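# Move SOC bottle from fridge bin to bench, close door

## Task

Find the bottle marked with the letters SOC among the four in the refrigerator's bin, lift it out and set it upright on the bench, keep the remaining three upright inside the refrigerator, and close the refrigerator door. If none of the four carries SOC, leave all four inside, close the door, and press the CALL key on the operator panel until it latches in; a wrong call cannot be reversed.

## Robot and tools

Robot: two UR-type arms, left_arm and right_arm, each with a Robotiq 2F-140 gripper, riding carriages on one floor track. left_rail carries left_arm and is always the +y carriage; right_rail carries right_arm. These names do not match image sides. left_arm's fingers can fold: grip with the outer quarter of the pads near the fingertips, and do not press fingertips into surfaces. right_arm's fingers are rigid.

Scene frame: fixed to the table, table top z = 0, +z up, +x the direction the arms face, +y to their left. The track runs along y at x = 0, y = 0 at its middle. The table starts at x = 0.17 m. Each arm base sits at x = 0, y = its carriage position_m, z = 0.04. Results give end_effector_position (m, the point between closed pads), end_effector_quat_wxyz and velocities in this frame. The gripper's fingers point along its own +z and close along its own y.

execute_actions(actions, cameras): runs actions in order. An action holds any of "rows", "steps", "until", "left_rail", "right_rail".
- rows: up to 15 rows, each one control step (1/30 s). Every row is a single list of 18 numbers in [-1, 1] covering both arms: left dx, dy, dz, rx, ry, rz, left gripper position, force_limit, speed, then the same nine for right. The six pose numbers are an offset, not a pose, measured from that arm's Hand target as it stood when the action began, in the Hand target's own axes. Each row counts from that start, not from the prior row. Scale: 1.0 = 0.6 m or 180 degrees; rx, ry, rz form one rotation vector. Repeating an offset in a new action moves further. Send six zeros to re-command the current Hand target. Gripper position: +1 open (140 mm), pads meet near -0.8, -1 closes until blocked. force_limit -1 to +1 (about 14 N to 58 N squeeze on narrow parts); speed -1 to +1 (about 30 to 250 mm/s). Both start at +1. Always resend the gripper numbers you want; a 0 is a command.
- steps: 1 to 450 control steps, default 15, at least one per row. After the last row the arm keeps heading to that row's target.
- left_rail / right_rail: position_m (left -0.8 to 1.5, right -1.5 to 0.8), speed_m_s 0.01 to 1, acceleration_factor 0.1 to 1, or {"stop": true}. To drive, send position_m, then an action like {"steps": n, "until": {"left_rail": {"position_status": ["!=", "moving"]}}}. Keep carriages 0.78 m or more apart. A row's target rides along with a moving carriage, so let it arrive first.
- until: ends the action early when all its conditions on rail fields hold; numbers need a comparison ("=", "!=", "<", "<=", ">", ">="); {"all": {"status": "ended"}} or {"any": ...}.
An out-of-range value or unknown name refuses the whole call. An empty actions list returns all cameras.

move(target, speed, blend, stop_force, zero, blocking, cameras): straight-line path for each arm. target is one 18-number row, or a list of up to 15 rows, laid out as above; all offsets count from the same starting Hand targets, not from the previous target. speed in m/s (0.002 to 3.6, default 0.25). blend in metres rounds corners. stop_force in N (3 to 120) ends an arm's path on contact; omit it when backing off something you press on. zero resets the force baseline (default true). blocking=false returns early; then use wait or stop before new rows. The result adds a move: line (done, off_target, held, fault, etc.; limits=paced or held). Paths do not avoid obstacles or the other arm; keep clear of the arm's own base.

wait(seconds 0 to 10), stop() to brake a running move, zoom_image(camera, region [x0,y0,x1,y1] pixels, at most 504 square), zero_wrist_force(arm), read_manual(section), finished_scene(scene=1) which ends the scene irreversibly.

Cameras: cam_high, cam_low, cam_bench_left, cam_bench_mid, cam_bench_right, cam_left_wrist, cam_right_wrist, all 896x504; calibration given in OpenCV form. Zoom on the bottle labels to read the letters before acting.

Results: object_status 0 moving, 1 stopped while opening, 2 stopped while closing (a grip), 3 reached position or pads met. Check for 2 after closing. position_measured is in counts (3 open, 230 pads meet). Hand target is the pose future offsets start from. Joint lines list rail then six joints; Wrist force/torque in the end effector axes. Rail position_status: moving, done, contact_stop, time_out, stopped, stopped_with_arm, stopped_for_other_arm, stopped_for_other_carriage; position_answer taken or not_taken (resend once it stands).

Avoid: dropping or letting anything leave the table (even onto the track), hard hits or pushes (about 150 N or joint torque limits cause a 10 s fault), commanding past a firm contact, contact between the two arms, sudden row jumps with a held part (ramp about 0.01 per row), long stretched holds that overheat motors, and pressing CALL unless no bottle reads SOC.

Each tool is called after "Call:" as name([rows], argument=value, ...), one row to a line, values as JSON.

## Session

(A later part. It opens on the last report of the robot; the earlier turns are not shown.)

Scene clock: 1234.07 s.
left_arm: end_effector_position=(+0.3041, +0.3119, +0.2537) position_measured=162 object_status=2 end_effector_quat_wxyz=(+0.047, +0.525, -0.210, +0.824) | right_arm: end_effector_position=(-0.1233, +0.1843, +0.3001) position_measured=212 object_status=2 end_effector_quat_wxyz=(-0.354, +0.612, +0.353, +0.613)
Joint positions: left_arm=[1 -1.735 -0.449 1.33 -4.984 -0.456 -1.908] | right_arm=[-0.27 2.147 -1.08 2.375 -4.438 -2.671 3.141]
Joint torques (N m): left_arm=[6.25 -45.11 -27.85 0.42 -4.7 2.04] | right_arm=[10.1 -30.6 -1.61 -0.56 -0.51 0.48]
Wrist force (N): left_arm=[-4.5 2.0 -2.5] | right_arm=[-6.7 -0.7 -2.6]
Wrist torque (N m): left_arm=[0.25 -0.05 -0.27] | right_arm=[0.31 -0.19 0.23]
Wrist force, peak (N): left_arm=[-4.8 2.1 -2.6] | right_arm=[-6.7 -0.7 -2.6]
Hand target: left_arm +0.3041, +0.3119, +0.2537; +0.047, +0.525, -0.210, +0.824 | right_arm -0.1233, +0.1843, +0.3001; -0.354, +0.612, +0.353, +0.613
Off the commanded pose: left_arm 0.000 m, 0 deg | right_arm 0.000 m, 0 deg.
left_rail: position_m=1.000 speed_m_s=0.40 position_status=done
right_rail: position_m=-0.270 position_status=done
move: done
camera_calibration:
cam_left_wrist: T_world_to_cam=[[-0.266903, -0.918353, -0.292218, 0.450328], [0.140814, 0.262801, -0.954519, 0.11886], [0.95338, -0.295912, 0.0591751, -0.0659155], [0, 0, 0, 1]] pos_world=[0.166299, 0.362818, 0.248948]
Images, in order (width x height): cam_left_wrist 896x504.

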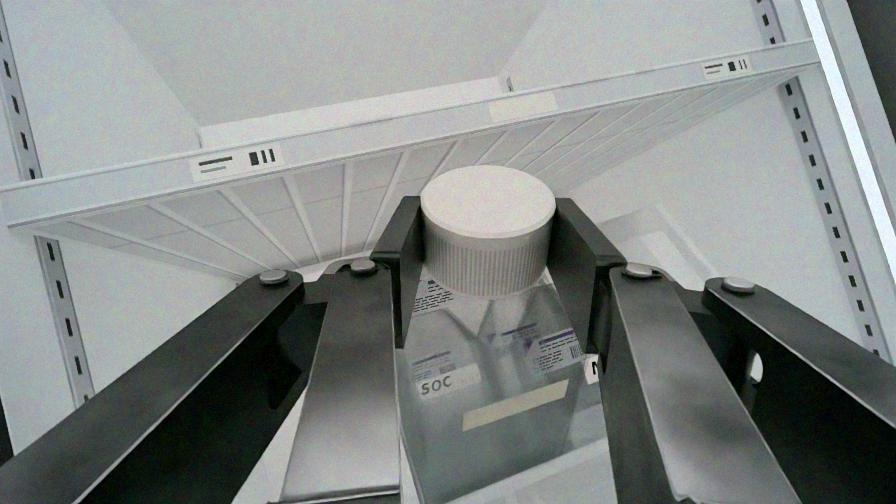

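Call:
move(target=[0.2507,0,-0.0912,0,0,0,-0.98,1,-1, 0,0,0,0,0,0,-1,1,-0.5], speed=0.08, stop_force=12, cameras=["cam_left_wrist"])

Scene clock: 1262.10 s.
left_arm: end_effector_position=(+0.1909, +0.3120, +0.3669) position_measured=162 object_status=2 end_effector_quat_wxyz=(+0.047, +0.525, -0.210, +0.824) | right_arm: end_effector_position=(-0.1233, +0.1843, +0.3001) position_measured=212 object_status=2 end_effector_quat_wxyz=(-0.354, +0.612, +0.353, +0.613)
Joint positions: left_arm=[1 -1.933 -0.667 1.294 -5.147 -0.377 -1.454] | right_arm=[-0.27 2.147 -1.08 2.375 -4.438 -2.671 3.141]
Joint torques (N m): left_arm=[-6.14 -68.15 -31.06 1.78 -1.77 2] | right_arm=[10.6 -30.31 -1.79 -0.53 -0.61 0.62]
Wrist force (N): left_arm=[-4.4 1.8 -2.5] | right_arm=[-5.5 -0.5 -2.3]
Wrist torque (N m): left_arm=[0.22 -0.05 -0.28] | right_arm=[0.35 -0.30 0.23]
Wrist force, peak (N): left_arm=[-5.1 1.7 -3.0] | right_arm=[-6.6 -0.5 -2.8]
Hand target: left_arm +0.1909, +0.3120, +0.3669; +0.047, +0.525, -0.210, +0.824 | right_arm -0.1233, +0.1843, +0.3001; -0.354, +0.612, +0.353, +0.613
Off the commanded pose: left_arm 0.000 m, 0 deg | right_arm 0.000 m, 0 deg.
left_rail: position_m=1.000 speed_m_s=0.40 position_status=done
right_rail: position_m=-0.270 position_status=done
move: done
camera_calibration:
cam_left_wrist: T_world_to_cam=[[-0.266875, -0.918361, -0.292216, 0.453349], [0.140906, 0.262773, -0.954513, 0.242706], [0.953375, -0.29591, 0.0592748, 0.0353369], [0, 0, 0, 1]] pos_world=[0.0530994, 0.363018, 0.362048]
Images, in order (width x height): cam_left_wrist 896x504.

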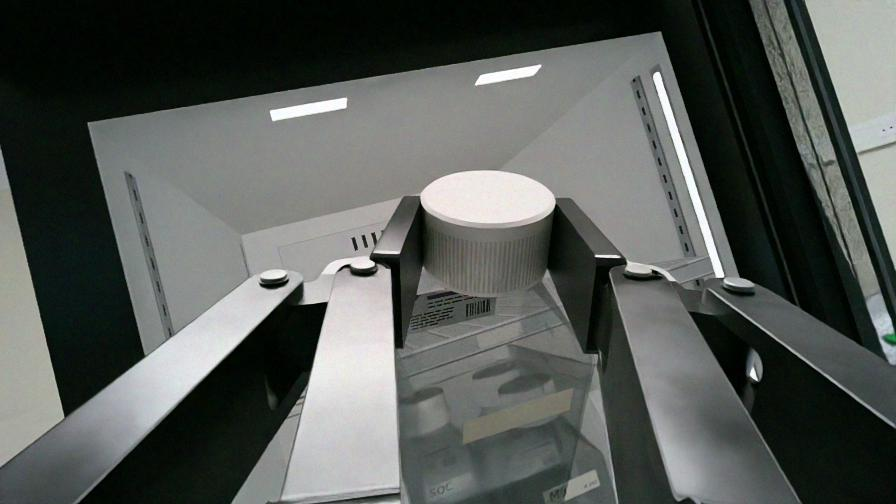

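Call:
move(target=[0.0853,-0.0838,-0.125,-0.1762,-0.2007,-0.0987,-0.98,1,-1, 0,0,0,0,0,0,-1,1,-0.5], speed=0.15, cameras=["cam_left_wrist","cam_bench_mid"])

Scene clock: 1293.00 s.
left_arm: end_effector_position=(+0.1198, +0.3800, +0.4000) position_measured=162 object_status=2 end_effector_quat_wxyz=(+0.242, +0.743, -0.346, +0.519) | right_arm: end_effector_position=(-0.1233, +0.1843, +0.3001) position_measured=212 object_status=2 end_effector_quat_wxyz=(-0.354, +0.612, +0.353, +0.613)
Joint positions: left_arm=[1 -2.079 -1.655 2.158 -2.846 -0.499 -3.876] | right_arm=[-0.27 2.147 -1.08 2.375 -4.438 -2.671 3.141]
Joint torques (N m): left_arm=[7.62 -35.46 -39.69 -2.31 0.28 -1.88] | right_arm=[11.14 -31.14 -2.75 -0.66 -0.81 0.66]
Wrist force (N): left_arm=[-4.3 0.1 1.2] | right_arm=[-6.0 -0.6 -2.5]
Wrist torque (N m): left_arm=[0.11 0.17 -0.02] | right_arm=[0.33 -0.28 0.23]
Wrist force, peak (N): left_arm=[-5.0 2.0 -2.5] | right_arm=[-6.5 -1.0 -2.6]
Hand target: left_arm +0.1198, +0.3800, +0.4000; +0.242, +0.743, -0.346, +0.519 | right_arm -0.1233, +0.1843, +0.3001; -0.354, +0.612, +0.353, +0.613
Off the commanded pose: left_arm 0.000 m, 0 deg | right_arm 0.000 m, 0 deg.
left_rail: position_m=1.000 speed_m_s=0.40 position_status=done
right_rail: position_m=-0.270 position_status=done
move: done
camera_calibration:
cam_left_wrist: T_world_to_cam=[[-0.747188, -0.664365, -0.0181485, 0.357852], [-0.410469, 0.482772, -0.773593, 0.176536], [0.52271, -0.57057, -0.633422, 0.554268], [0, 0, 0, 1]] pos_world=[0.0501235, 0.468766, 0.494147]
Images, in order (width x height): cam_bench_mid 896x504, cam_left_wrist 896x504.

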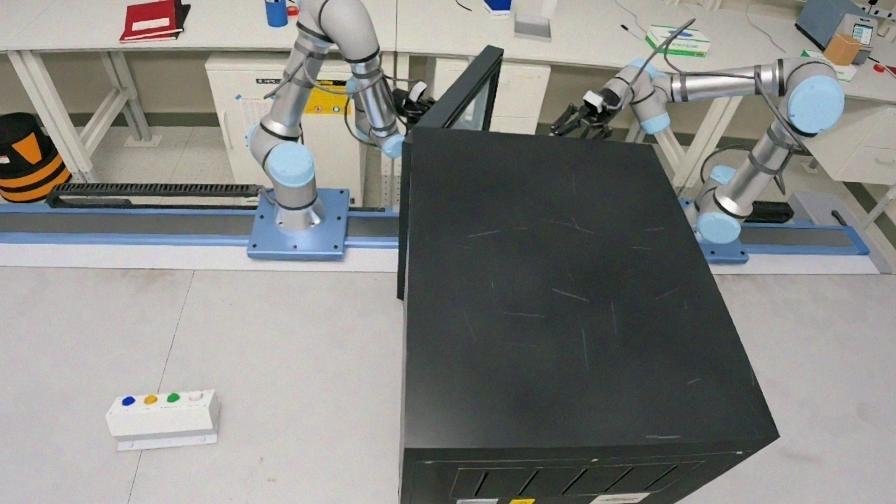

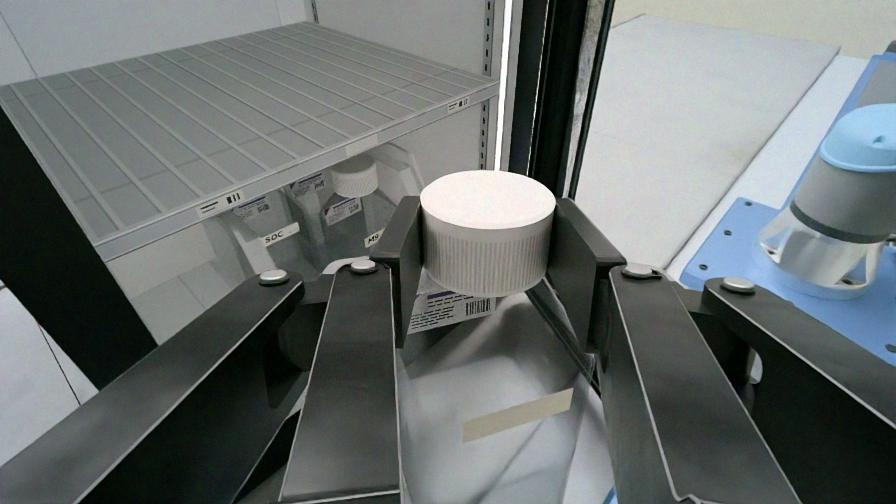

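Call:
execute_actions([
  {"left_rail":{"position_m":1.4,"speed_m_s":0.35,"acceleration_factor":0.3},"steps":120,"until":{"left_rail":{"position_status":["!=","moving"]}}},
], cameras=["cam_bench_left"])

Scene clock: 1347.97 s.
left_arm: end_effector_position=(+0.1198, +0.7800, +0.4000) position_measured=162 object_status=2 end_effector_quat_wxyz=(+0.242, +0.743, -0.346, +0.519) | right_arm: end_effector_position=(-0.1233, +0.1843, +0.3001) position_measured=212 object_status=2 end_effector_quat_wxyz=(-0.354, +0.612, +0.353, +0.613)
Joint positions: left_arm=[1.4 -2.079 -1.655 2.158 -2.845 -0.499 -3.876] | right_arm=[-0.27 2.147 -1.08 2.375 -4.438 -2.671 3.141]
Joint torques (N m): left_arm=[1.4 -23.71 -30.64 -2.82 2.28 -1.68] | right_arm=[12.51 -31.14 -3.12 -0.71 -0.81 0.68]
Wrist force (N): left_arm=[-4.2 0.3 0.6] | right_arm=[-6.0 -0.7 -2.6]
Wrist torque (N m): left_arm=[0.15 0.15 -0.02] | right_arm=[0.29 -0.27 0.23]
Wrist force, peak (N): left_arm=[-4.5 0.2 1.0] | right_arm=[-6.5 -0.6 -2.5]
Hand target: left_arm +0.1198, +0.7800, +0.4000; +0.242, +0.743, -0.346, +0.519 | right_arm -0.1233, +0.1843, +0.3001; -0.354, +0.612, +0.353, +0.613
Tool commands: left_gripper/position=-0.98 left_gripper/force_limit=+1.0 left_gripper/speed=-1.0 right_gripper/position=-1.0 right_gripper/force_limit=+1.0 right_gripper/speed=-0.5
Off the commanded pose: left_arm 0.000 m, 0 deg | right_arm 0.000 m, 0 deg.
left_rail: position_m=1.400 speed_m_s=0.35 position_status=done
right_rail: position_m=-0.270 position_status=done
Images, in order (width x height): cam_bench_left 896x504.

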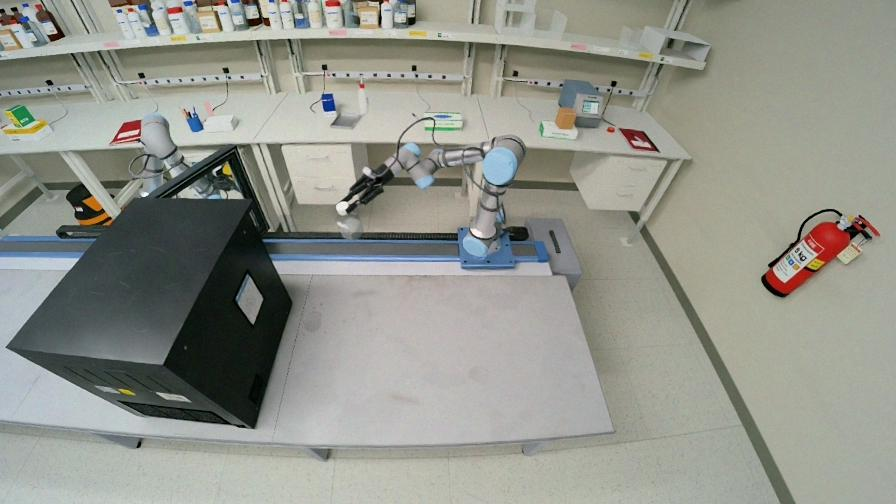

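Call:
move([
  [0.0744,-0.3084,0.2025,0,0,0,-0.98,1,-1,0,0,0,0,0,0,-1,1,-0.5],
  [-0.3012,-0.3085,0.3398,0,0,0,-0.98,1,-1,0,0,0,0,0,0,-1,1,-0.5],
], speed=0.2, blend=0.04, cameras=["cam_bench_left","cam_left_wrist"])

Call:
move(target=[-0.0563,0,0.0206,0,0,0,-0.98,1,-1,0,0,0,0,0,0,-1,1,-0.5], speed=0.02, stop_force=3, cameras=["cam_bench_left","cam_left_wrist"])

Scene clock: 1366.00 s.
left_arm: end_effector_position=(+0.3447, +0.7997, +0.1701) position_measured=162 object_status=2 end_effector_quat_wxyz=(+0.255, +0.738, -0.337, +0.526) | right_arm: end_effector_position=(-0.1233, +0.1843, +0.3001) position_measured=212 object_status=2 end_effector_quat_wxyz=(-0.354, +0.612, +0.353, +0.613)
Joint positions: left_arm=[1.4 -1.51 -0.974 2.274 -4.052 -0.977 -3.391] | right_arm=[-0.27 2.147 -1.08 2.375 -4.438 -2.671 3.141]
Joint torques (N m): left_arm=[4.02 3.66 -8.62 6.94 -5.58 1.66] | right_arm=[12.84 -31.17 -4.84 -0.68 -0.74 0.71]
Wrist force (N): left_arm=[35.1 -4.0 -18.3] | right_arm=[-6.3 -0.7 -2.7]
Wrist torque (N m): left_arm=[0.40 0.67 0.01] | right_arm=[0.30 -0.24 0.22]
Wrist force, peak (N): left_arm=[38.1 -4.8 -18.5] | right_arm=[-6.5 -0.3 -2.8]
Hand target: left_arm +0.3447, +0.7999, +0.1602; +0.242, +0.743, -0.346, +0.519 | right_arm -0.1233, +0.1843, +0.3001; -0.354, +0.612, +0.353, +0.613
Off the commanded pose: left_arm 0.010 m, 2 deg | right_arm 0.000 m, 0 deg.
left_rail: position_m=1.400 speed_m_s=0.35 position_status=done
right_rail: position_m=-0.270 position_status=done
move: off_target (left_arm)
camera_calibration:
cam_left_wrist: T_world_to_cam=[[-0.74723, -0.664554, 0.00398821, 0.796884], [-0.408545, 0.454622, -0.791461, -0.0866874], [0.524155, -0.593032, -0.611207, 0.544339], [0, 0, 0, 1]] pos_world=[0.274722, 0.891793, 0.260916]
Images, in order (width x height): cam_bench_left 896x504, cam_left_wrist 896x504.

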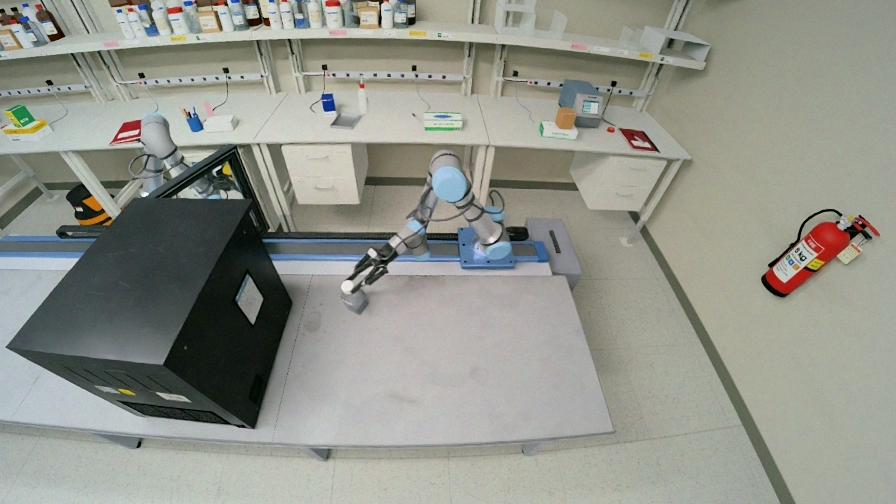

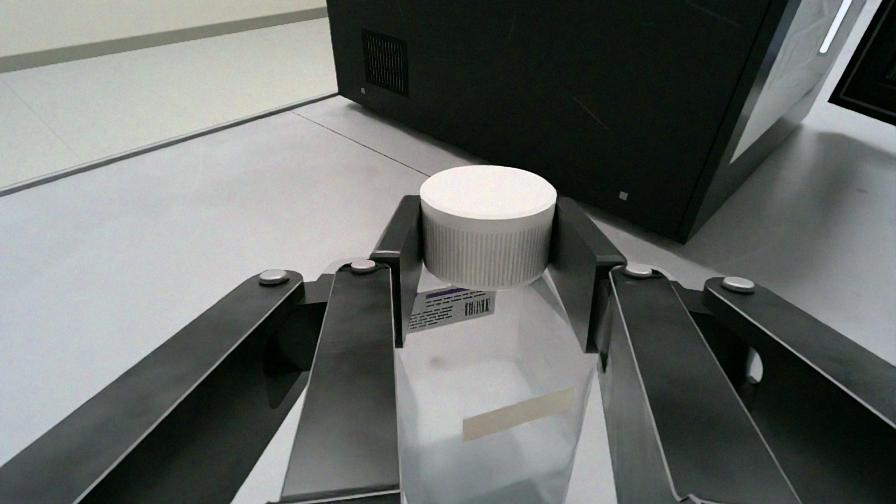

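Scene clock: 1369.60 s.
left_arm: end_effector_position=(+0.3434, +0.8057, +0.1661) position_measured=162 object_status=2 end_effector_quat_wxyz=(+0.297, +0.718, -0.307, +0.550) | right_arm: end_effector_position=(-0.1233, +0.1843, +0.3001) position_measured=212 object_status=2 end_effector_quat_wxyz=(-0.354, +0.612, +0.353, +0.613)
Joint positions: left_arm=[1.4 -1.512 -0.862 2.274 -4.287 -0.976 -3.385] | right_arm=[-0.27 2.147 -1.08 2.375 -4.438 -2.671 3.141]
Joint torques (N m): left_arm=[3.29 -31.64 -8.75 7.28 -2 0.3] | right_arm=[13.01 -32.74 -3.77 -0.73 -0.78 0.72]
Wrist force (N): left_arm=[30.6 3.2 -9.5] | right_arm=[-4.8 -0.6 -2.8]
Wrist torque (N m): left_arm=[0.40 0.61 0.85] | right_arm=[0.31 -0.39 0.23]
Wrist force, peak (N): left_arm=[39.8 4.6 -12.2] | right_arm=[-6.4 -0.6 -2.9]
Hand target: left_arm +0.3434, +0.8056, +0.1657; +0.297, +0.718, -0.307, +0.550 (not the last commanded pose) | right_arm -0.1233, +0.1843, +0.3001; -0.354, +0.612, +0.353, +0.613
Off the commanded pose: left_arm 0.042 m, 9 deg | right_arm 0.000 m, 0 deg.
left_rail: position_m=1.400 speed_m_s=0.35 position_status=done
right_rail: position_m=-0.270 position_status=done
move: contact (left_arm)
camera_calibration:
cam_left_wrist: T_world_to_cam=[[-0.749046, -0.658355, 0.0741532, 0.78392], [-0.397764, 0.357379, -0.845023, -0.00958485], [0.529824, -0.662457, -0.529563, 0.586543], [0, 0, 0, 1]] pos_world=[0.272615, 0.908083, 0.244382]
Images, in order (width x height): cam_bench_left 896x504, cam_left_wrist 896x504.

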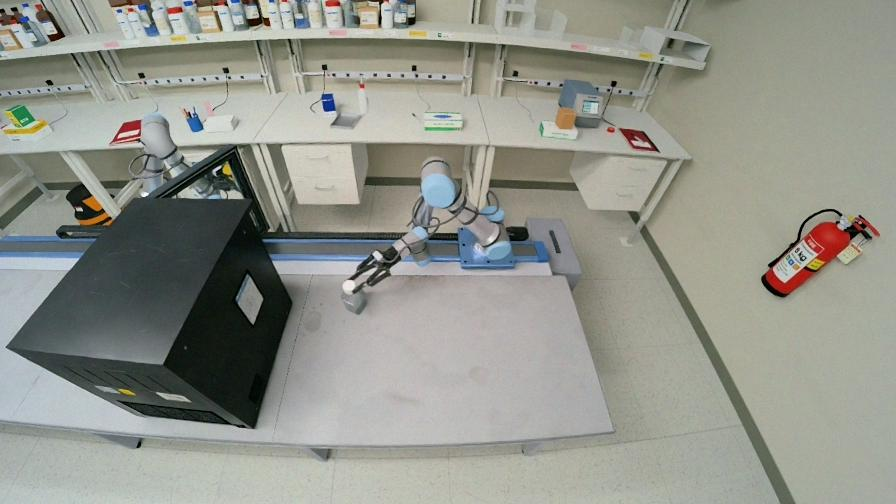

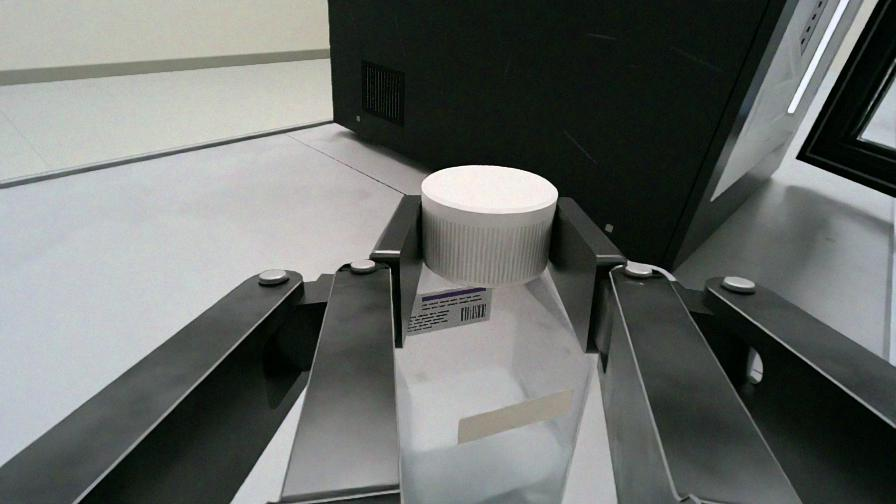

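Call:
zoom_image(camera="cam_bench_left", region=[290, 230, 440, 330])

Scaled by 3.360 from the camera's 896x504 image, which has a finer 1280x720 frame.

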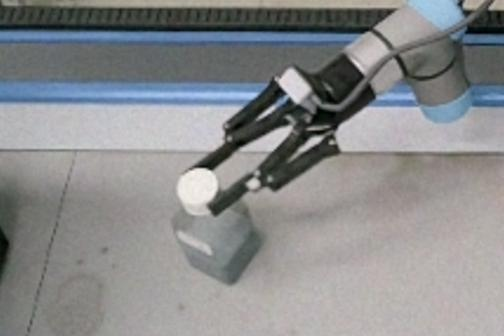

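Call:
move(target=[0.0488,0,-0.011,0,-0.0417,0,-0.98,1,-1,0,0,0,0,0,0,-1,1,-0.5], speed=0.08, cameras=["cam_bench_left","cam_left_wrist"])

Call:
zoom_image(camera="cam_bench_left", region=[290, 230, 440, 330])

Scene clock: 1392.00 s.
left_arm: end_effector_position=(+0.3454, +0.8073, +0.1955) position_measured=162 object_status=2 end_effector_quat_wxyz=(+0.276, +0.752, -0.326, +0.501) | right_arm: end_effector_position=(-0.1233, +0.1843, +0.3001) position_measured=212 object_status=2 end_effector_quat_wxyz=(-0.354, +0.612, +0.353, +0.613)
Joint positions: left_arm=[1.4 -1.48 -1.086 2.299 -3.943 -1.041 -3.452] | right_arm=[-0.27 2.147 -1.08 2.375 -4.438 -2.671 3.141]
Joint torques (N m): left_arm=[7.59 -48.9 -26.28 -2.8 -1.53 -1.87] | right_arm=[13.22 -31.93 -5.16 -0.72 -0.98 0.79]
Wrist force (N): left_arm=[-2.6 3.0 0.7] | right_arm=[-5.2 -0.5 -2.6]
Wrist torque (N m): left_arm=[0.84 -0.16 0.02] | right_arm=[0.33 -0.32 0.23]
Wrist force, peak (N): left_arm=[31.1 3.5 -9.6] | right_arm=[-6.5 -0.9 -2.8]
Hand target: left_arm +0.3454, +0.8073, +0.1956; +0.276, +0.752, -0.326, +0.501 | right_arm -0.1233, +0.1843, +0.3001; -0.354, +0.612, +0.353, +0.613
Off the commanded pose: left_arm 0.000 m, 0 deg | right_arm 0.000 m, 0 deg.
left_rail: position_m=1.400 speed_m_s=0.35 position_status=done
right_rail: position_m=-0.270 position_status=done
move: done
camera_calibration:
cam_left_wrist: T_world_to_cam=[[-0.75073, -0.656948, 0.0694471, 0.784697], [-0.460323, 0.444821, -0.768269, -0.0484648], [0.473821, -0.608731, -0.636349, 0.598948], [0, 0, 0, 1]] pos_world=[0.282992, 0.901662, 0.289412]
Images, in order (width x height): cam_bench_left 896x504, cam_left_wrist 896x504.

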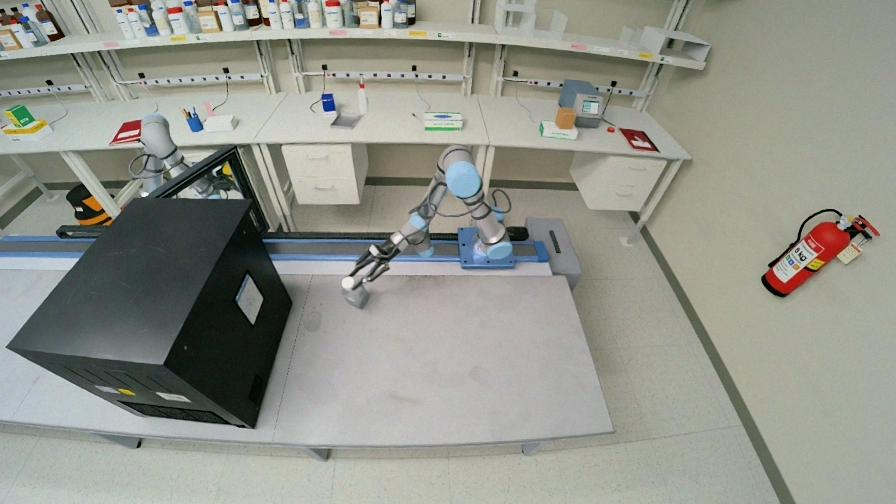

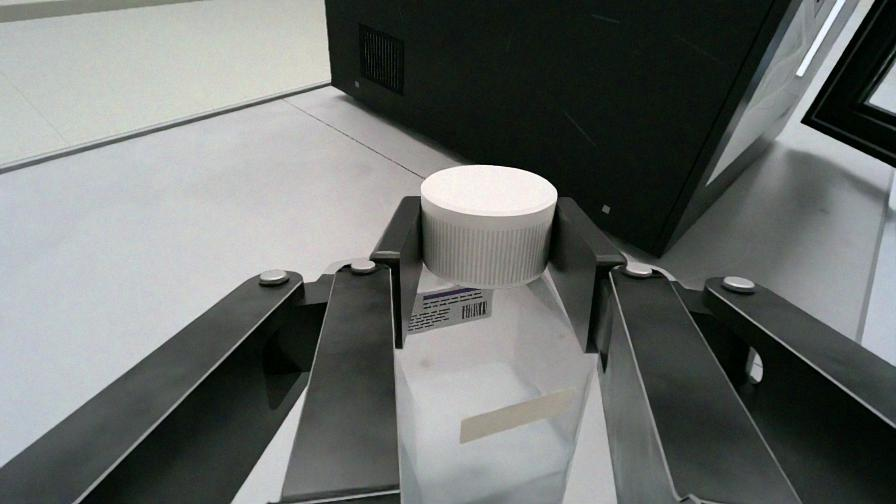

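Scaled by 3.360 from the camera's 896x504 image, which has a finer 1280x720 frame.

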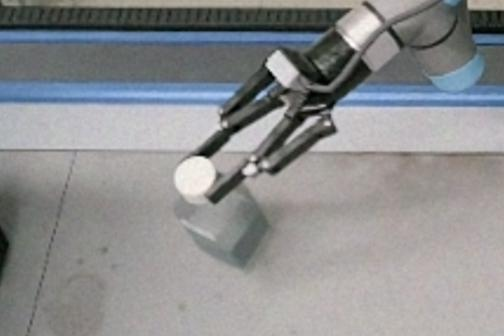

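Call:
zoom_image(camera="cam_left_wrist", region=[360, 150, 640, 504])

Scaled by 1.424 from the camera's 896x504 image, which has a finer 1280x720 frame.

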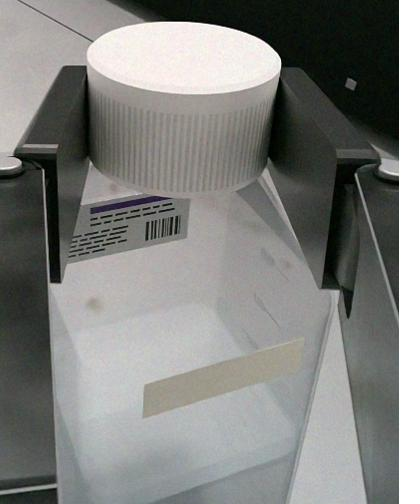

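Call:
move(target=[-0.0626,0,0.0229,0,0,0,-0.98,1,-1,0,0,0,0,0,0,-1,1,-0.5], speed=0.012, stop_force=3, cameras=["cam_bench_left","cam_left_wrist"])

Call:
zoom_image(camera="cam_bench_left", region=[290, 230, 440, 330])

Scene clock: 1426.50 s.
left_arm: end_effector_position=(+0.3438, +0.8060, +0.1718) position_measured=162 object_status=2 end_effector_quat_wxyz=(+0.276, +0.752, -0.326, +0.501) | right_arm: end_effector_position=(-0.1233, +0.1843, +0.3001) position_measured=212 object_status=2 end_effector_quat_wxyz=(-0.354, +0.612, +0.353, +0.613)
Joint positions: left_arm=[1.4 -1.485 -1.015 2.297 -4.011 -1.037 -3.455] | right_arm=[-0.27 2.147 -1.08 2.375 -4.438 -2.671 3.141]
Joint torques (N m): left_arm=[6.61 -49.77 0.46 -4.59 -0.94 1.2] | right_arm=[13.39 -32.27 -5.55 -0.63 -0.93 0.73]
Wrist force (N): left_arm=[-1.8 3.4 0.4] | right_arm=[-5.6 -0.4 -2.5]
Wrist torque (N m): left_arm=[0.82 -0.15 -0.02] | right_arm=[0.37 -0.31 0.23]
Wrist force, peak (N): left_arm=[5.0 1.9 -2.7] | right_arm=[-6.4 -0.6 -2.8]
Hand target: left_arm +0.3438, +0.8060, +0.1718; +0.276, +0.752, -0.326, +0.501 (not the last commanded pose) | right_arm -0.1233, +0.1843, +0.3001; -0.354, +0.612, +0.353, +0.613
Off the commanded pose: left_arm 0.016 m, 0 deg | right_arm 0.000 m, 0 deg.
left_rail: position_m=1.400 speed_m_s=0.35 position_status=done
right_rail: position_m=-0.270 position_status=done
move: contact (left_arm)
camera_calibration:
cam_left_wrist: T_world_to_cam=[[-0.750727, -0.656952, 0.069443, 0.784217], [-0.460359, 0.444868, -0.76822, -0.066921], [0.473791, -0.608692, -0.636408, 0.583871], [0, 0, 0, 1]] pos_world=[0.281292, 0.900362, 0.265712]
Images, in order (width x height): cam_bench_left 896x504, cam_left_wrist 896x504.

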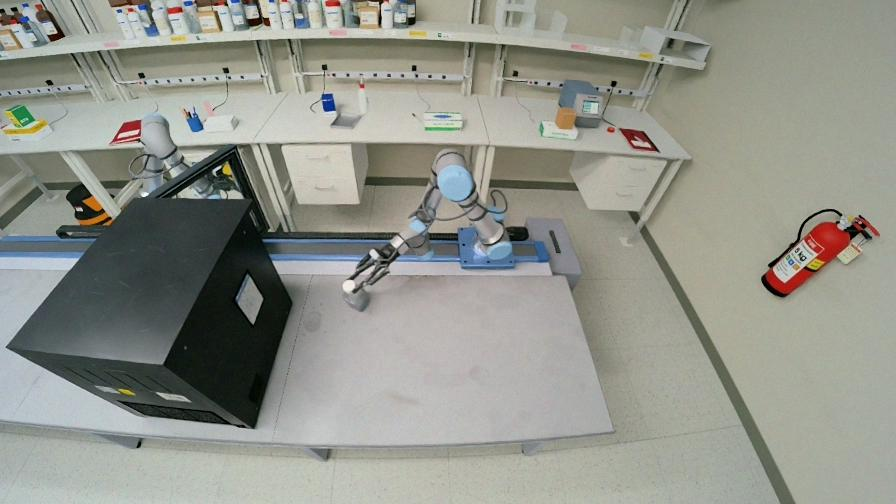

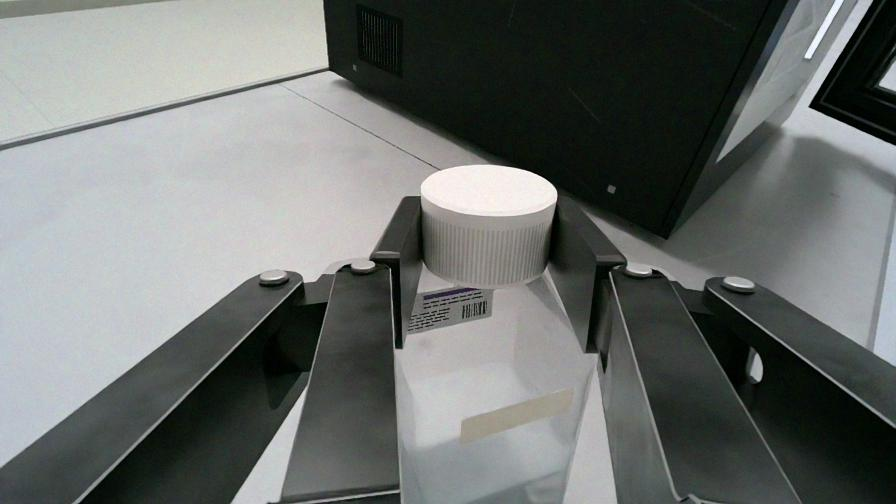

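Scaled by 3.360 from the camera's 896x504 image, which has a finer 1280x720 frame.

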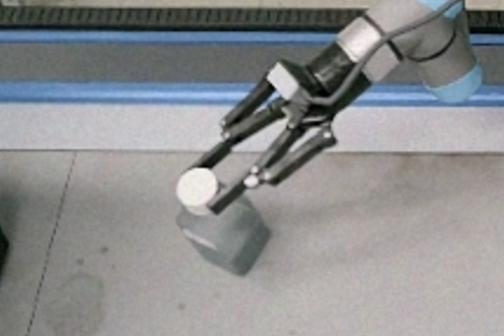

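Call:
move(target=[0.0157,0,-0.0057,0,0.0405,0,-0.98,1,-1,0,0,0,0,0,0,-1,1,-0.5], speed=0.06)

Call:
move(target=[-0.0488,0,0.011,0,0,0,-0.98,1,-1,0,0,0,0,0,0,-1,1,-0.5], speed=0.012, stop_force=5, cameras=["cam_bench_left","cam_left_wrist"])

Call:
zoom_image(camera="cam_bench_left", region=[290, 230, 440, 330])

Scene clock: 1447.37 s.
left_arm: end_effector_position=(+0.3445, +0.8065, +0.1818) position_measured=162 object_status=2 end_effector_quat_wxyz=(+0.296, +0.719, -0.308, +0.548) | right_arm: end_effector_position=(-0.1233, +0.1843, +0.3001) position_measured=212 object_status=2 end_effector_quat_wxyz=(-0.354, +0.612, +0.353, +0.613)
Joint positions: left_arm=[1.4 -1.508 -0.915 2.283 -4.237 -0.98 -3.387] | right_arm=[-0.27 2.147 -1.08 2.375 -4.438 -2.671 3.141]
Joint torques (N m): left_arm=[-6.25 -26.31 -22.46 -5.14 2.39 1.72] | right_arm=[13.39 -32.25 -6.29 -0.8 -0.95 0.98]
Wrist force (N): left_arm=[-2.9 2.7 0.4] | right_arm=[-5.7 -0.6 -2.8]
Wrist torque (N m): left_arm=[0.76 -0.19 -0.16] | right_arm=[0.32 -0.30 0.23]
Wrist force, peak (N): left_arm=[-3.2 3.2 0.4] | right_arm=[-6.4 -0.5 -2.9]
Hand target: left_arm +0.3445, +0.8065, +0.1818; +0.296, +0.719, -0.308, +0.548 | right_arm -0.1233, +0.1843, +0.3001; -0.354, +0.612, +0.353, +0.613
Off the commanded pose: left_arm 0.000 m, 0 deg | right_arm 0.000 m, 0 deg.
left_rail: position_m=1.400 speed_m_s=0.35 position_status=done
right_rail: position_m=-0.270 position_status=done
move: done

Scene clock: 1449.67 s.
left_arm: end_effector_position=(+0.3435, +0.8058, +0.1677) position_measured=162 object_status=2 end_effector_quat_wxyz=(+0.296, +0.719, -0.308, +0.548) | right_arm: end_effector_position=(-0.1233, +0.1843, +0.3001) position_measured=212 object_status=2 end_effector_quat_wxyz=(-0.354, +0.612, +0.353, +0.613)
Joint positions: left_arm=[1.4 -1.511 -0.872 2.276 -4.273 -0.978 -3.388] | right_arm=[-0.27 2.147 -1.08 2.375 -4.438 -2.671 3.141]
Joint torques (N m): left_arm=[7.9 -50.45 4.44 -2.89 -1.6 -0.54] | right_arm=[13.33 -32.67 -6.52 -0.79 -0.89 0.92]
Wrist force (N): left_arm=[0.8 4.8 -0.7] | right_arm=[-6.0 -0.4 -2.7]
Wrist torque (N m): left_arm=[1.09 -0.12 0.05] | right_arm=[0.37 -0.31 0.23]
Wrist force, peak (N): left_arm=[7.9 5.1 -2.8] | right_arm=[-6.3 -0.5 -2.9]
Hand target: left_arm +0.3435, +0.8058, +0.1677; +0.296, +0.719, -0.308, +0.548 (not the last commanded pose) | right_arm -0.1233, +0.1843, +0.3001; -0.354, +0.612, +0.353, +0.613
Off the commanded pose: left_arm 0.016 m, 0 deg | right_arm 0.000 m, 0 deg.
left_rail: position_m=1.400 speed_m_s=0.35 position_status=done
right_rail: position_m=-0.270 position_status=done
move: contact (left_arm)
camera_calibration:
cam_left_wrist: T_world_to_cam=[[-0.749047, -0.658468, 0.0731342, 0.784204], [-0.399802, 0.361234, -0.842418, -0.0111048], [0.528287, -0.66025, -0.533838, 0.586894], [0, 0, 0, 1]] pos_world=[0.272917, 0.907882, 0.246599]
Images, in order (width x height): cam_bench_left 896x504, cam_left_wrist 896x504.

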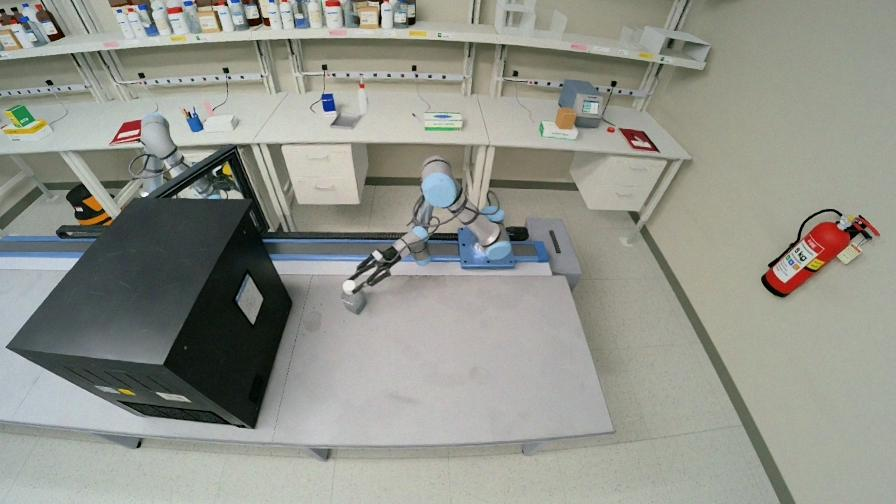

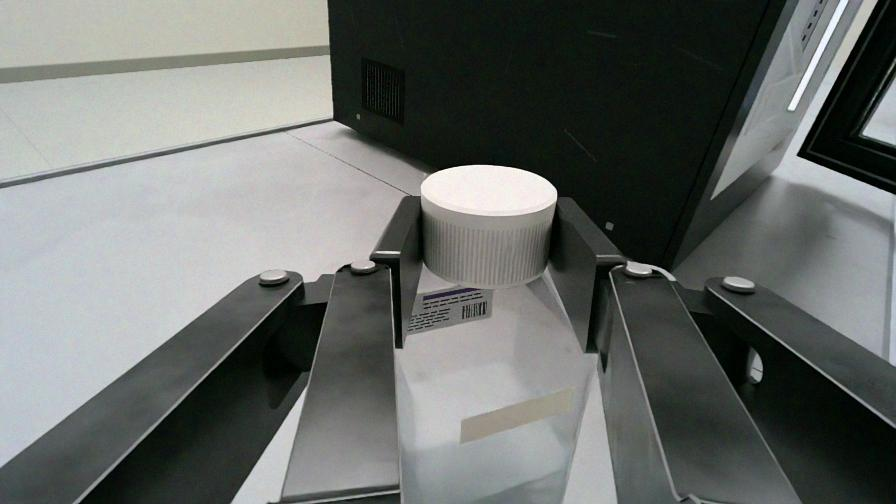

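Scaled by 3.360 from the camera's 896x504 image, which has a finer 1280x720 frame.

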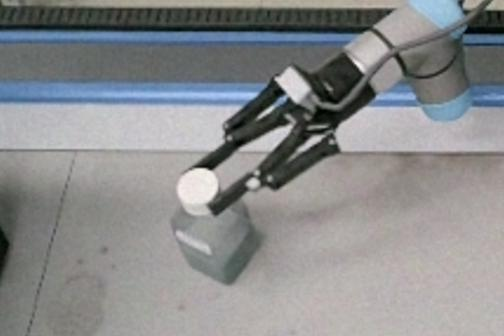

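Call:
execute_actions([
  {"rows":[[0,0,0,0,0,0,-0.079,1,-1,0,0,0,0,0,0,-1,1,-0.5]],"steps":45},
], cameras=["cam_left_wrist"])

Call:
zoom_image(camera="cam_left_wrist", region=[300, 100, 700, 504])

Scene clock: 1460.53 s.
left_arm: end_effector_position=(+0.3435, +0.8058, +0.1677) position_measured=139 object_status=3 end_effector_quat_wxyz=(+0.296, +0.719, -0.308, +0.548) | right_arm: end_effector_position=(-0.1233, +0.1843, +0.3001) position_measured=212 object_status=2 end_effector_quat_wxyz=(-0.354, +0.612, +0.353, +0.613)
Joint positions: left_arm=[1.4 -1.511 -0.872 2.276 -4.273 -0.978 -3.388] | right_arm=[-0.27 2.147 -1.08 2.375 -4.438 -2.671 3.141]
Joint torques (N m): left_arm=[4.77 -47.06 -6.7 -3.88 -0.87 1.14] | right_arm=[12.48 -32.65 -6.78 -0.68 -1.01 0.99]
Wrist force (N): left_arm=[0.8 4.3 -0.5] | right_arm=[-6.0 -0.6 -2.6]
Wrist torque (N m): left_arm=[1.02 -0.13 -0.05] | right_arm=[0.33 -0.30 0.23]
Wrist force, peak (N): left_arm=[0.7 5.3 -0.8] | right_arm=[-6.4 -0.8 -3.0]
Hand target: left_arm +0.3435, +0.8058, +0.1677; +0.296, +0.719, -0.308, +0.548 | right_arm -0.1233, +0.1843, +0.3001; -0.354, +0.612, +0.353, +0.613
Off the commanded pose: left_arm 0.000 m, 0 deg | right_arm 0.000 m, 0 deg.
left_rail: position_m=1.400 speed_m_s=0.35 position_status=done
right_rail: position_m=-0.270 position_status=done
camera_calibration:
cam_left_wrist: T_world_to_cam=[[-0.749047, -0.658468, 0.0731342, 0.784204], [-0.399802, 0.361234, -0.842418, -0.0111048], [0.528287, -0.66025, -0.533838, 0.586894], [0, 0, 0, 1]] pos_world=[0.272917, 0.907882, 0.246599]
Images, in order (width x height): cam_left_wrist 896x504.

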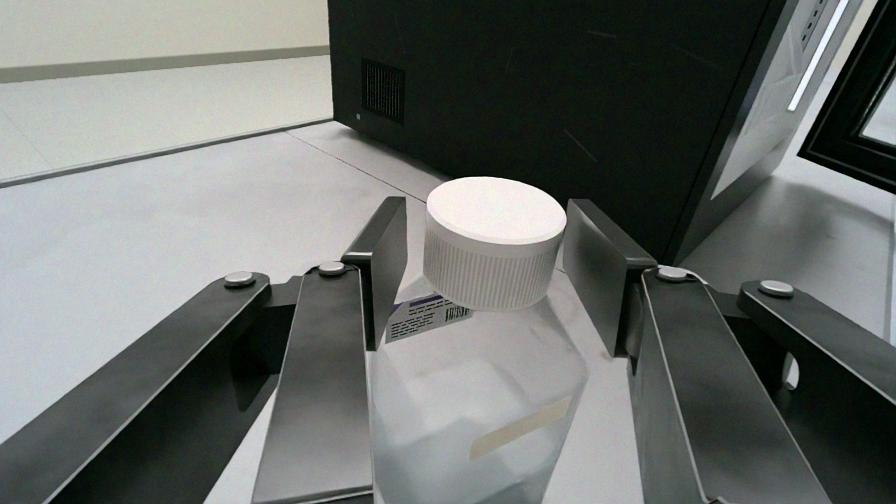

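Scaled by 1.248 from the camera's 896x504 image, which has a finer 1280x720 frame.

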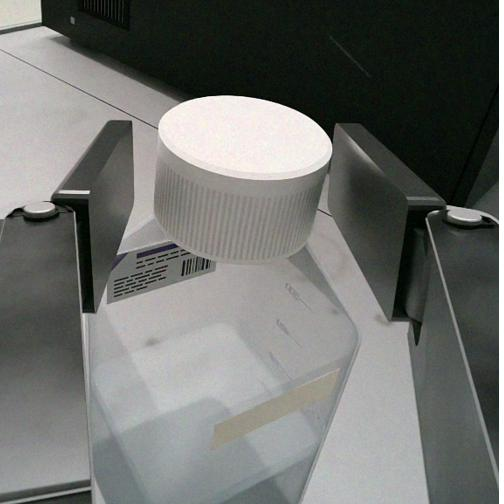

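Call:
move([
  [0,0,-0.2,0,0,0,-0.079,1,-1,0,0,0,0,0,0,-1,1,-0.5],
  [0.1143,0.0823,-0.462,0.0163,0.072,0.0262,-0.079,1,-1,0,0,0,0,0,0,-1,1,-0.5],
], speed=[0.12,0.3], blend=0.03, cameras=["cam_bench_left"])

Call:
execute_actions([
  {"left_rail":{"position_m":1.0,"speed_m_s":0.5,"acceleration_factor":0.5},"steps":120,"until":{"left_rail":{"position_status":["!=","moving"]}}},
], cameras=["cam_bench_left","cam_left_wrist"])

Scene clock: 1491.87 s.
left_arm: end_effector_position=(+0.1651, +0.9622, +0.2966) position_measured=139 object_status=3 end_effector_quat_wxyz=(+0.303, +0.639, -0.297, +0.642) | right_arm: end_effector_position=(-0.1233, +0.1843, +0.3001) position_measured=212 object_status=2 end_effector_quat_wxyz=(-0.354, +0.612, +0.353, +0.613)
Joint positions: left_arm=[1.4 -2.463 -1.143 2.87 -4.5 0.017 -3.516] | right_arm=[-0.27 2.147 -1.08 2.375 -4.438 -2.671 3.141]
Joint torques (N m): left_arm=[6.44 -29.14 -10.71 0.34 -1.36 1.95] | right_arm=[12.88 -32.91 -7.49 -0.75 -0.89 1]
Wrist force (N): left_arm=[0.6 4.6 -0.9] | right_arm=[-5.1 -0.9 -2.7]
Wrist torque (N m): left_arm=[1.12 -0.06 -0.19] | right_arm=[0.26 -0.35 0.23]
Wrist force, peak (N): left_arm=[1.0 8.3 -4.8] | right_arm=[-6.4 -1.0 -2.9]
Hand target: left_arm +0.1651, +0.9622, +0.2966; +0.303, +0.639, -0.297, +0.641 (not the last commanded pose) | right_arm -0.1233, +0.1843, +0.3001; -0.354, +0.612, +0.353, +0.613
Off the commanded pose: left_arm 0.021 m, 2 deg | right_arm 0.000 m, 0 deg.
left_rail: position_m=1.400 speed_m_s=0.35 position_status=done
right_rail: position_m=-0.270 position_status=done
move: held (left_arm; a check stopped the path); limits=held
pose unreachable (left arm): on one or more control steps of this call, first in action 0 (counted from 0), this arm could not follow its commanded pose, so it was not sent that pose on those steps. It may still have moved: this result reports where it is.
cause: moving toward the commanded pose would bring two parts of the arm too close to each other (joints 4 (elbow) and 5 (wrist 1) lie between them).
Images, in order (width x height): cam_bench_left 896x504.

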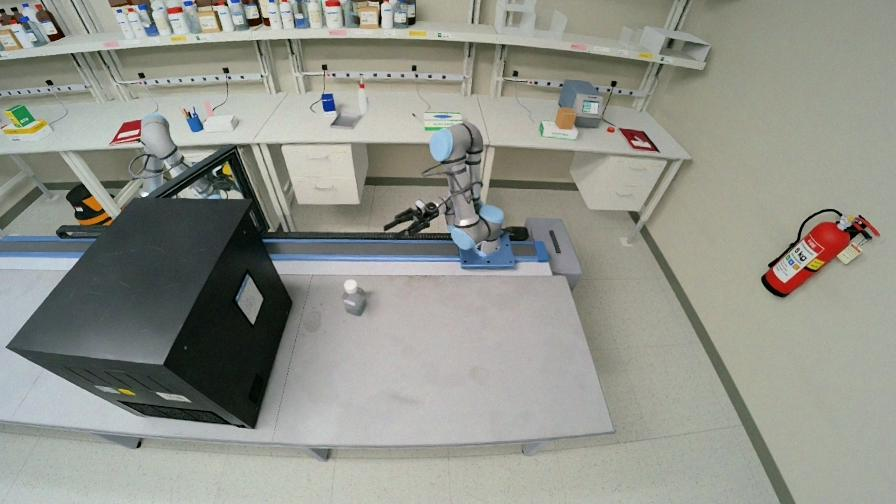

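Scene clock: 1493.93 s.
left_arm: end_effector_position=(+0.1651, +0.5622, +0.2966) position_measured=139 object_status=3 end_effector_quat_wxyz=(+0.303, +0.639, -0.297, +0.641) | right_arm: end_effector_position=(-0.1233, +0.1843, +0.3001) position_measured=212 object_status=2 end_effector_quat_wxyz=(-0.354, +0.612, +0.353, +0.613)
Joint positions: left_arm=[1 -2.463 -1.143 2.87 -4.5 0.017 -3.516] | right_arm=[-0.27 2.147 -1.08 2.375 -4.438 -2.671 3.141]
Joint torques (N m): left_arm=[2.71 -14.08 -9.5 -2.36 0.07 1.92] | right_arm=[13.02 -33.08 -7.48 -0.75 -0.99 1.04]
Wrist force (N): left_arm=[0.8 4.4 -0.8] | right_arm=[-5.5 -0.7 -2.6]
Wrist torque (N m): left_arm=[1.08 -0.13 -0.18] | right_arm=[0.29 -0.32 0.23]
Wrist force, peak (N): left_arm=[0.8 5.2 -0.1] | right_arm=[-6.3 -0.7 -2.9]
Hand target: left_arm +0.1651, +0.5622, +0.2966; +0.303, +0.639, -0.297, +0.641 (not the last commanded pose) | right_arm -0.1233, +0.1843, +0.3001; -0.354, +0.612, +0.353, +0.613
Tool commands: left_gripper/position=-0.079 left_gripper/force_limit=+1.0 left_gripper/speed=-1.0 right_gripper/position=-1.0 right_gripper/force_limit=+1.0 right_gripper/speed=-0.5
Off the commanded pose: left_arm 0.021 m, 2 deg | right_arm 0.000 m, 0 deg.
left_rail: position_m=1.000 speed_m_s=0.50 position_status=done
right_rail: position_m=-0.270 position_status=done
camera_calibration:
cam_left_wrist: T_world_to_cam=[[-0.747007, -0.664812, -0.00250205, 0.506408], [-0.213818, 0.243814, -0.945958, 0.180278], [0.629494, -0.706102, -0.324279, 0.536017], [0, 0, 0, 1]] pos_world=[0.0794173, 0.671194, 0.345622]
Images, in order (width x height): cam_bench_left 896x504, cam_left_wrist 896x504.

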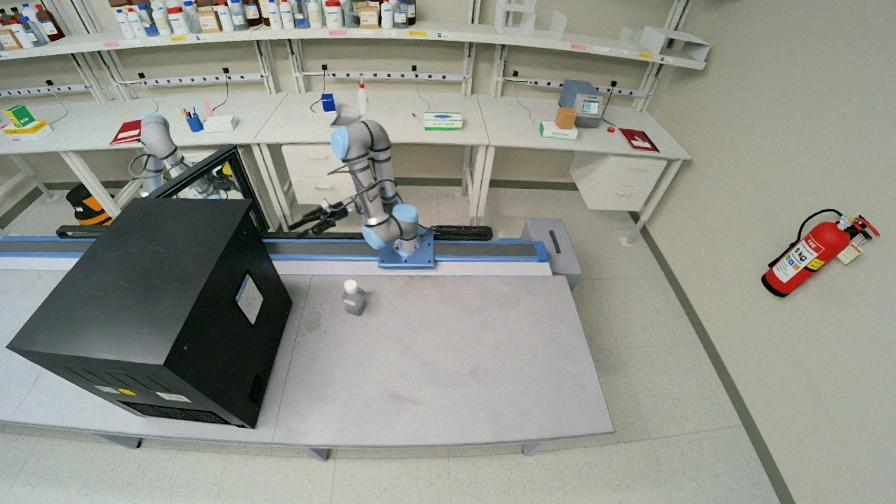

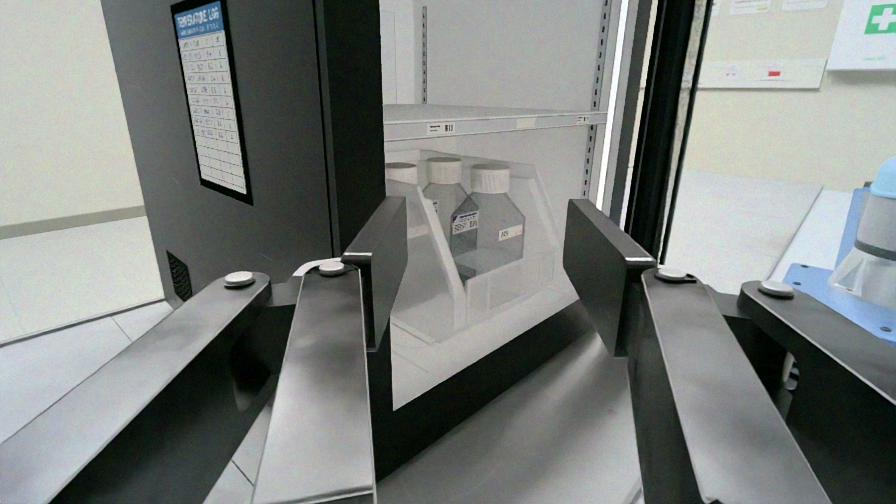

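Call:
zoom_image(camera="cam_left_wrist", region=[370, 90, 630, 350])

Scaled by 1.938 from the camera's 896x504 image, which has a finer 1280x720 frame.

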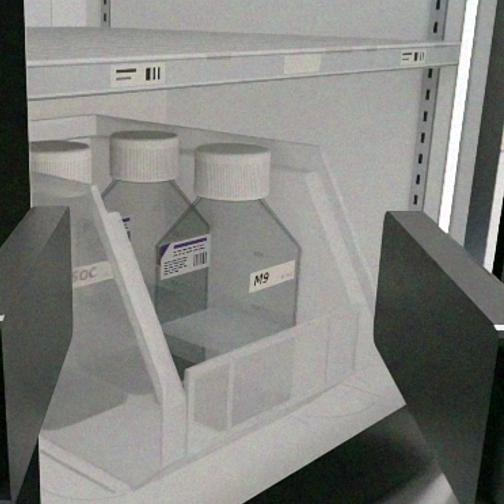

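Call:
move(target=[0.0067,0.0613,0.256,0.0556,0,0,-1,-1,-1,0,0,0,0,0,0,-1,1,-0.5], speed=0.15, cameras=["cam_left_wrist"])

Call:
zoom_image(camera="cam_left_wrist", region=[250, 0, 750, 300])

Scene clock: 1651.47 s.
left_arm: end_effector_position=(+0.2351, +0.4207, +0.3018) position_measured=230 object_status=3 end_effector_quat_wxyz=(+0.246, +0.663, -0.240, +0.665) | right_arm: end_effector_position=(-0.1233, +0.1843, +0.3001) position_measured=212 object_status=2 end_effector_quat_wxyz=(-0.354, +0.612, +0.353, +0.613)
Joint positions: left_arm=[1 -1.937 -1.033 2.244 -4.368 -0.335 -3.133] | right_arm=[-0.27 2.147 -1.08 2.375 -4.438 -2.671 3.141]
Joint torques (N m): left_arm=[6.84 -19.53 -22.85 0.42 -1.87 -2.13] | right_arm=[13.2 -33.51 -8.41 -0.77 -1.17 1.16]
Wrist force (N): left_arm=[0.6 4.7 -1.0] | right_arm=[-5.3 -0.6 -2.7]
Wrist torque (N m): left_arm=[1.10 -0.11 -0.01] | right_arm=[0.32 -0.38 0.23]
Wrist force, peak (N): left_arm=[0.6 5.2 0.2] | right_arm=[-6.4 -0.6 -2.8]
Hand target: left_arm +0.2351, +0.4207, +0.3018; +0.246, +0.663, -0.240, +0.665 | right_arm -0.1233, +0.1843, +0.3001; -0.354, +0.612, +0.353, +0.613
Off the commanded pose: left_arm 0.000 m, 0 deg | right_arm 0.000 m, 0 deg.
left_rail: position_m=1.000 speed_m_s=0.50 position_status=done
right_rail: position_m=-0.270 position_status=done
move: done
camera_calibration:
cam_left_wrist: T_world_to_cam=[[-0.620126, -0.7845, -0.00167535, 0.48492], [-0.254193, 0.202952, -0.94562, 0.261149], [0.742179, -0.585978, -0.32527, 0.316873], [0, 0, 0, 1]] pos_world=[0.131917, 0.5131, 0.350829]
Images, in order (width x height): cam_left_wrist 896x504.

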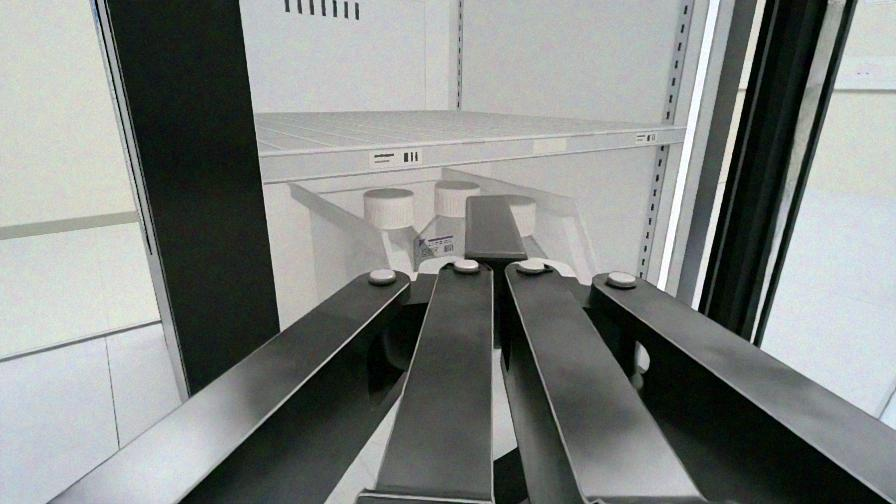

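Scaled by 1.008 from the camera's 896x504 image, which has a finer 1280x720 frame.

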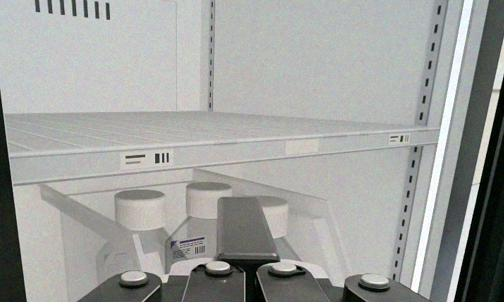

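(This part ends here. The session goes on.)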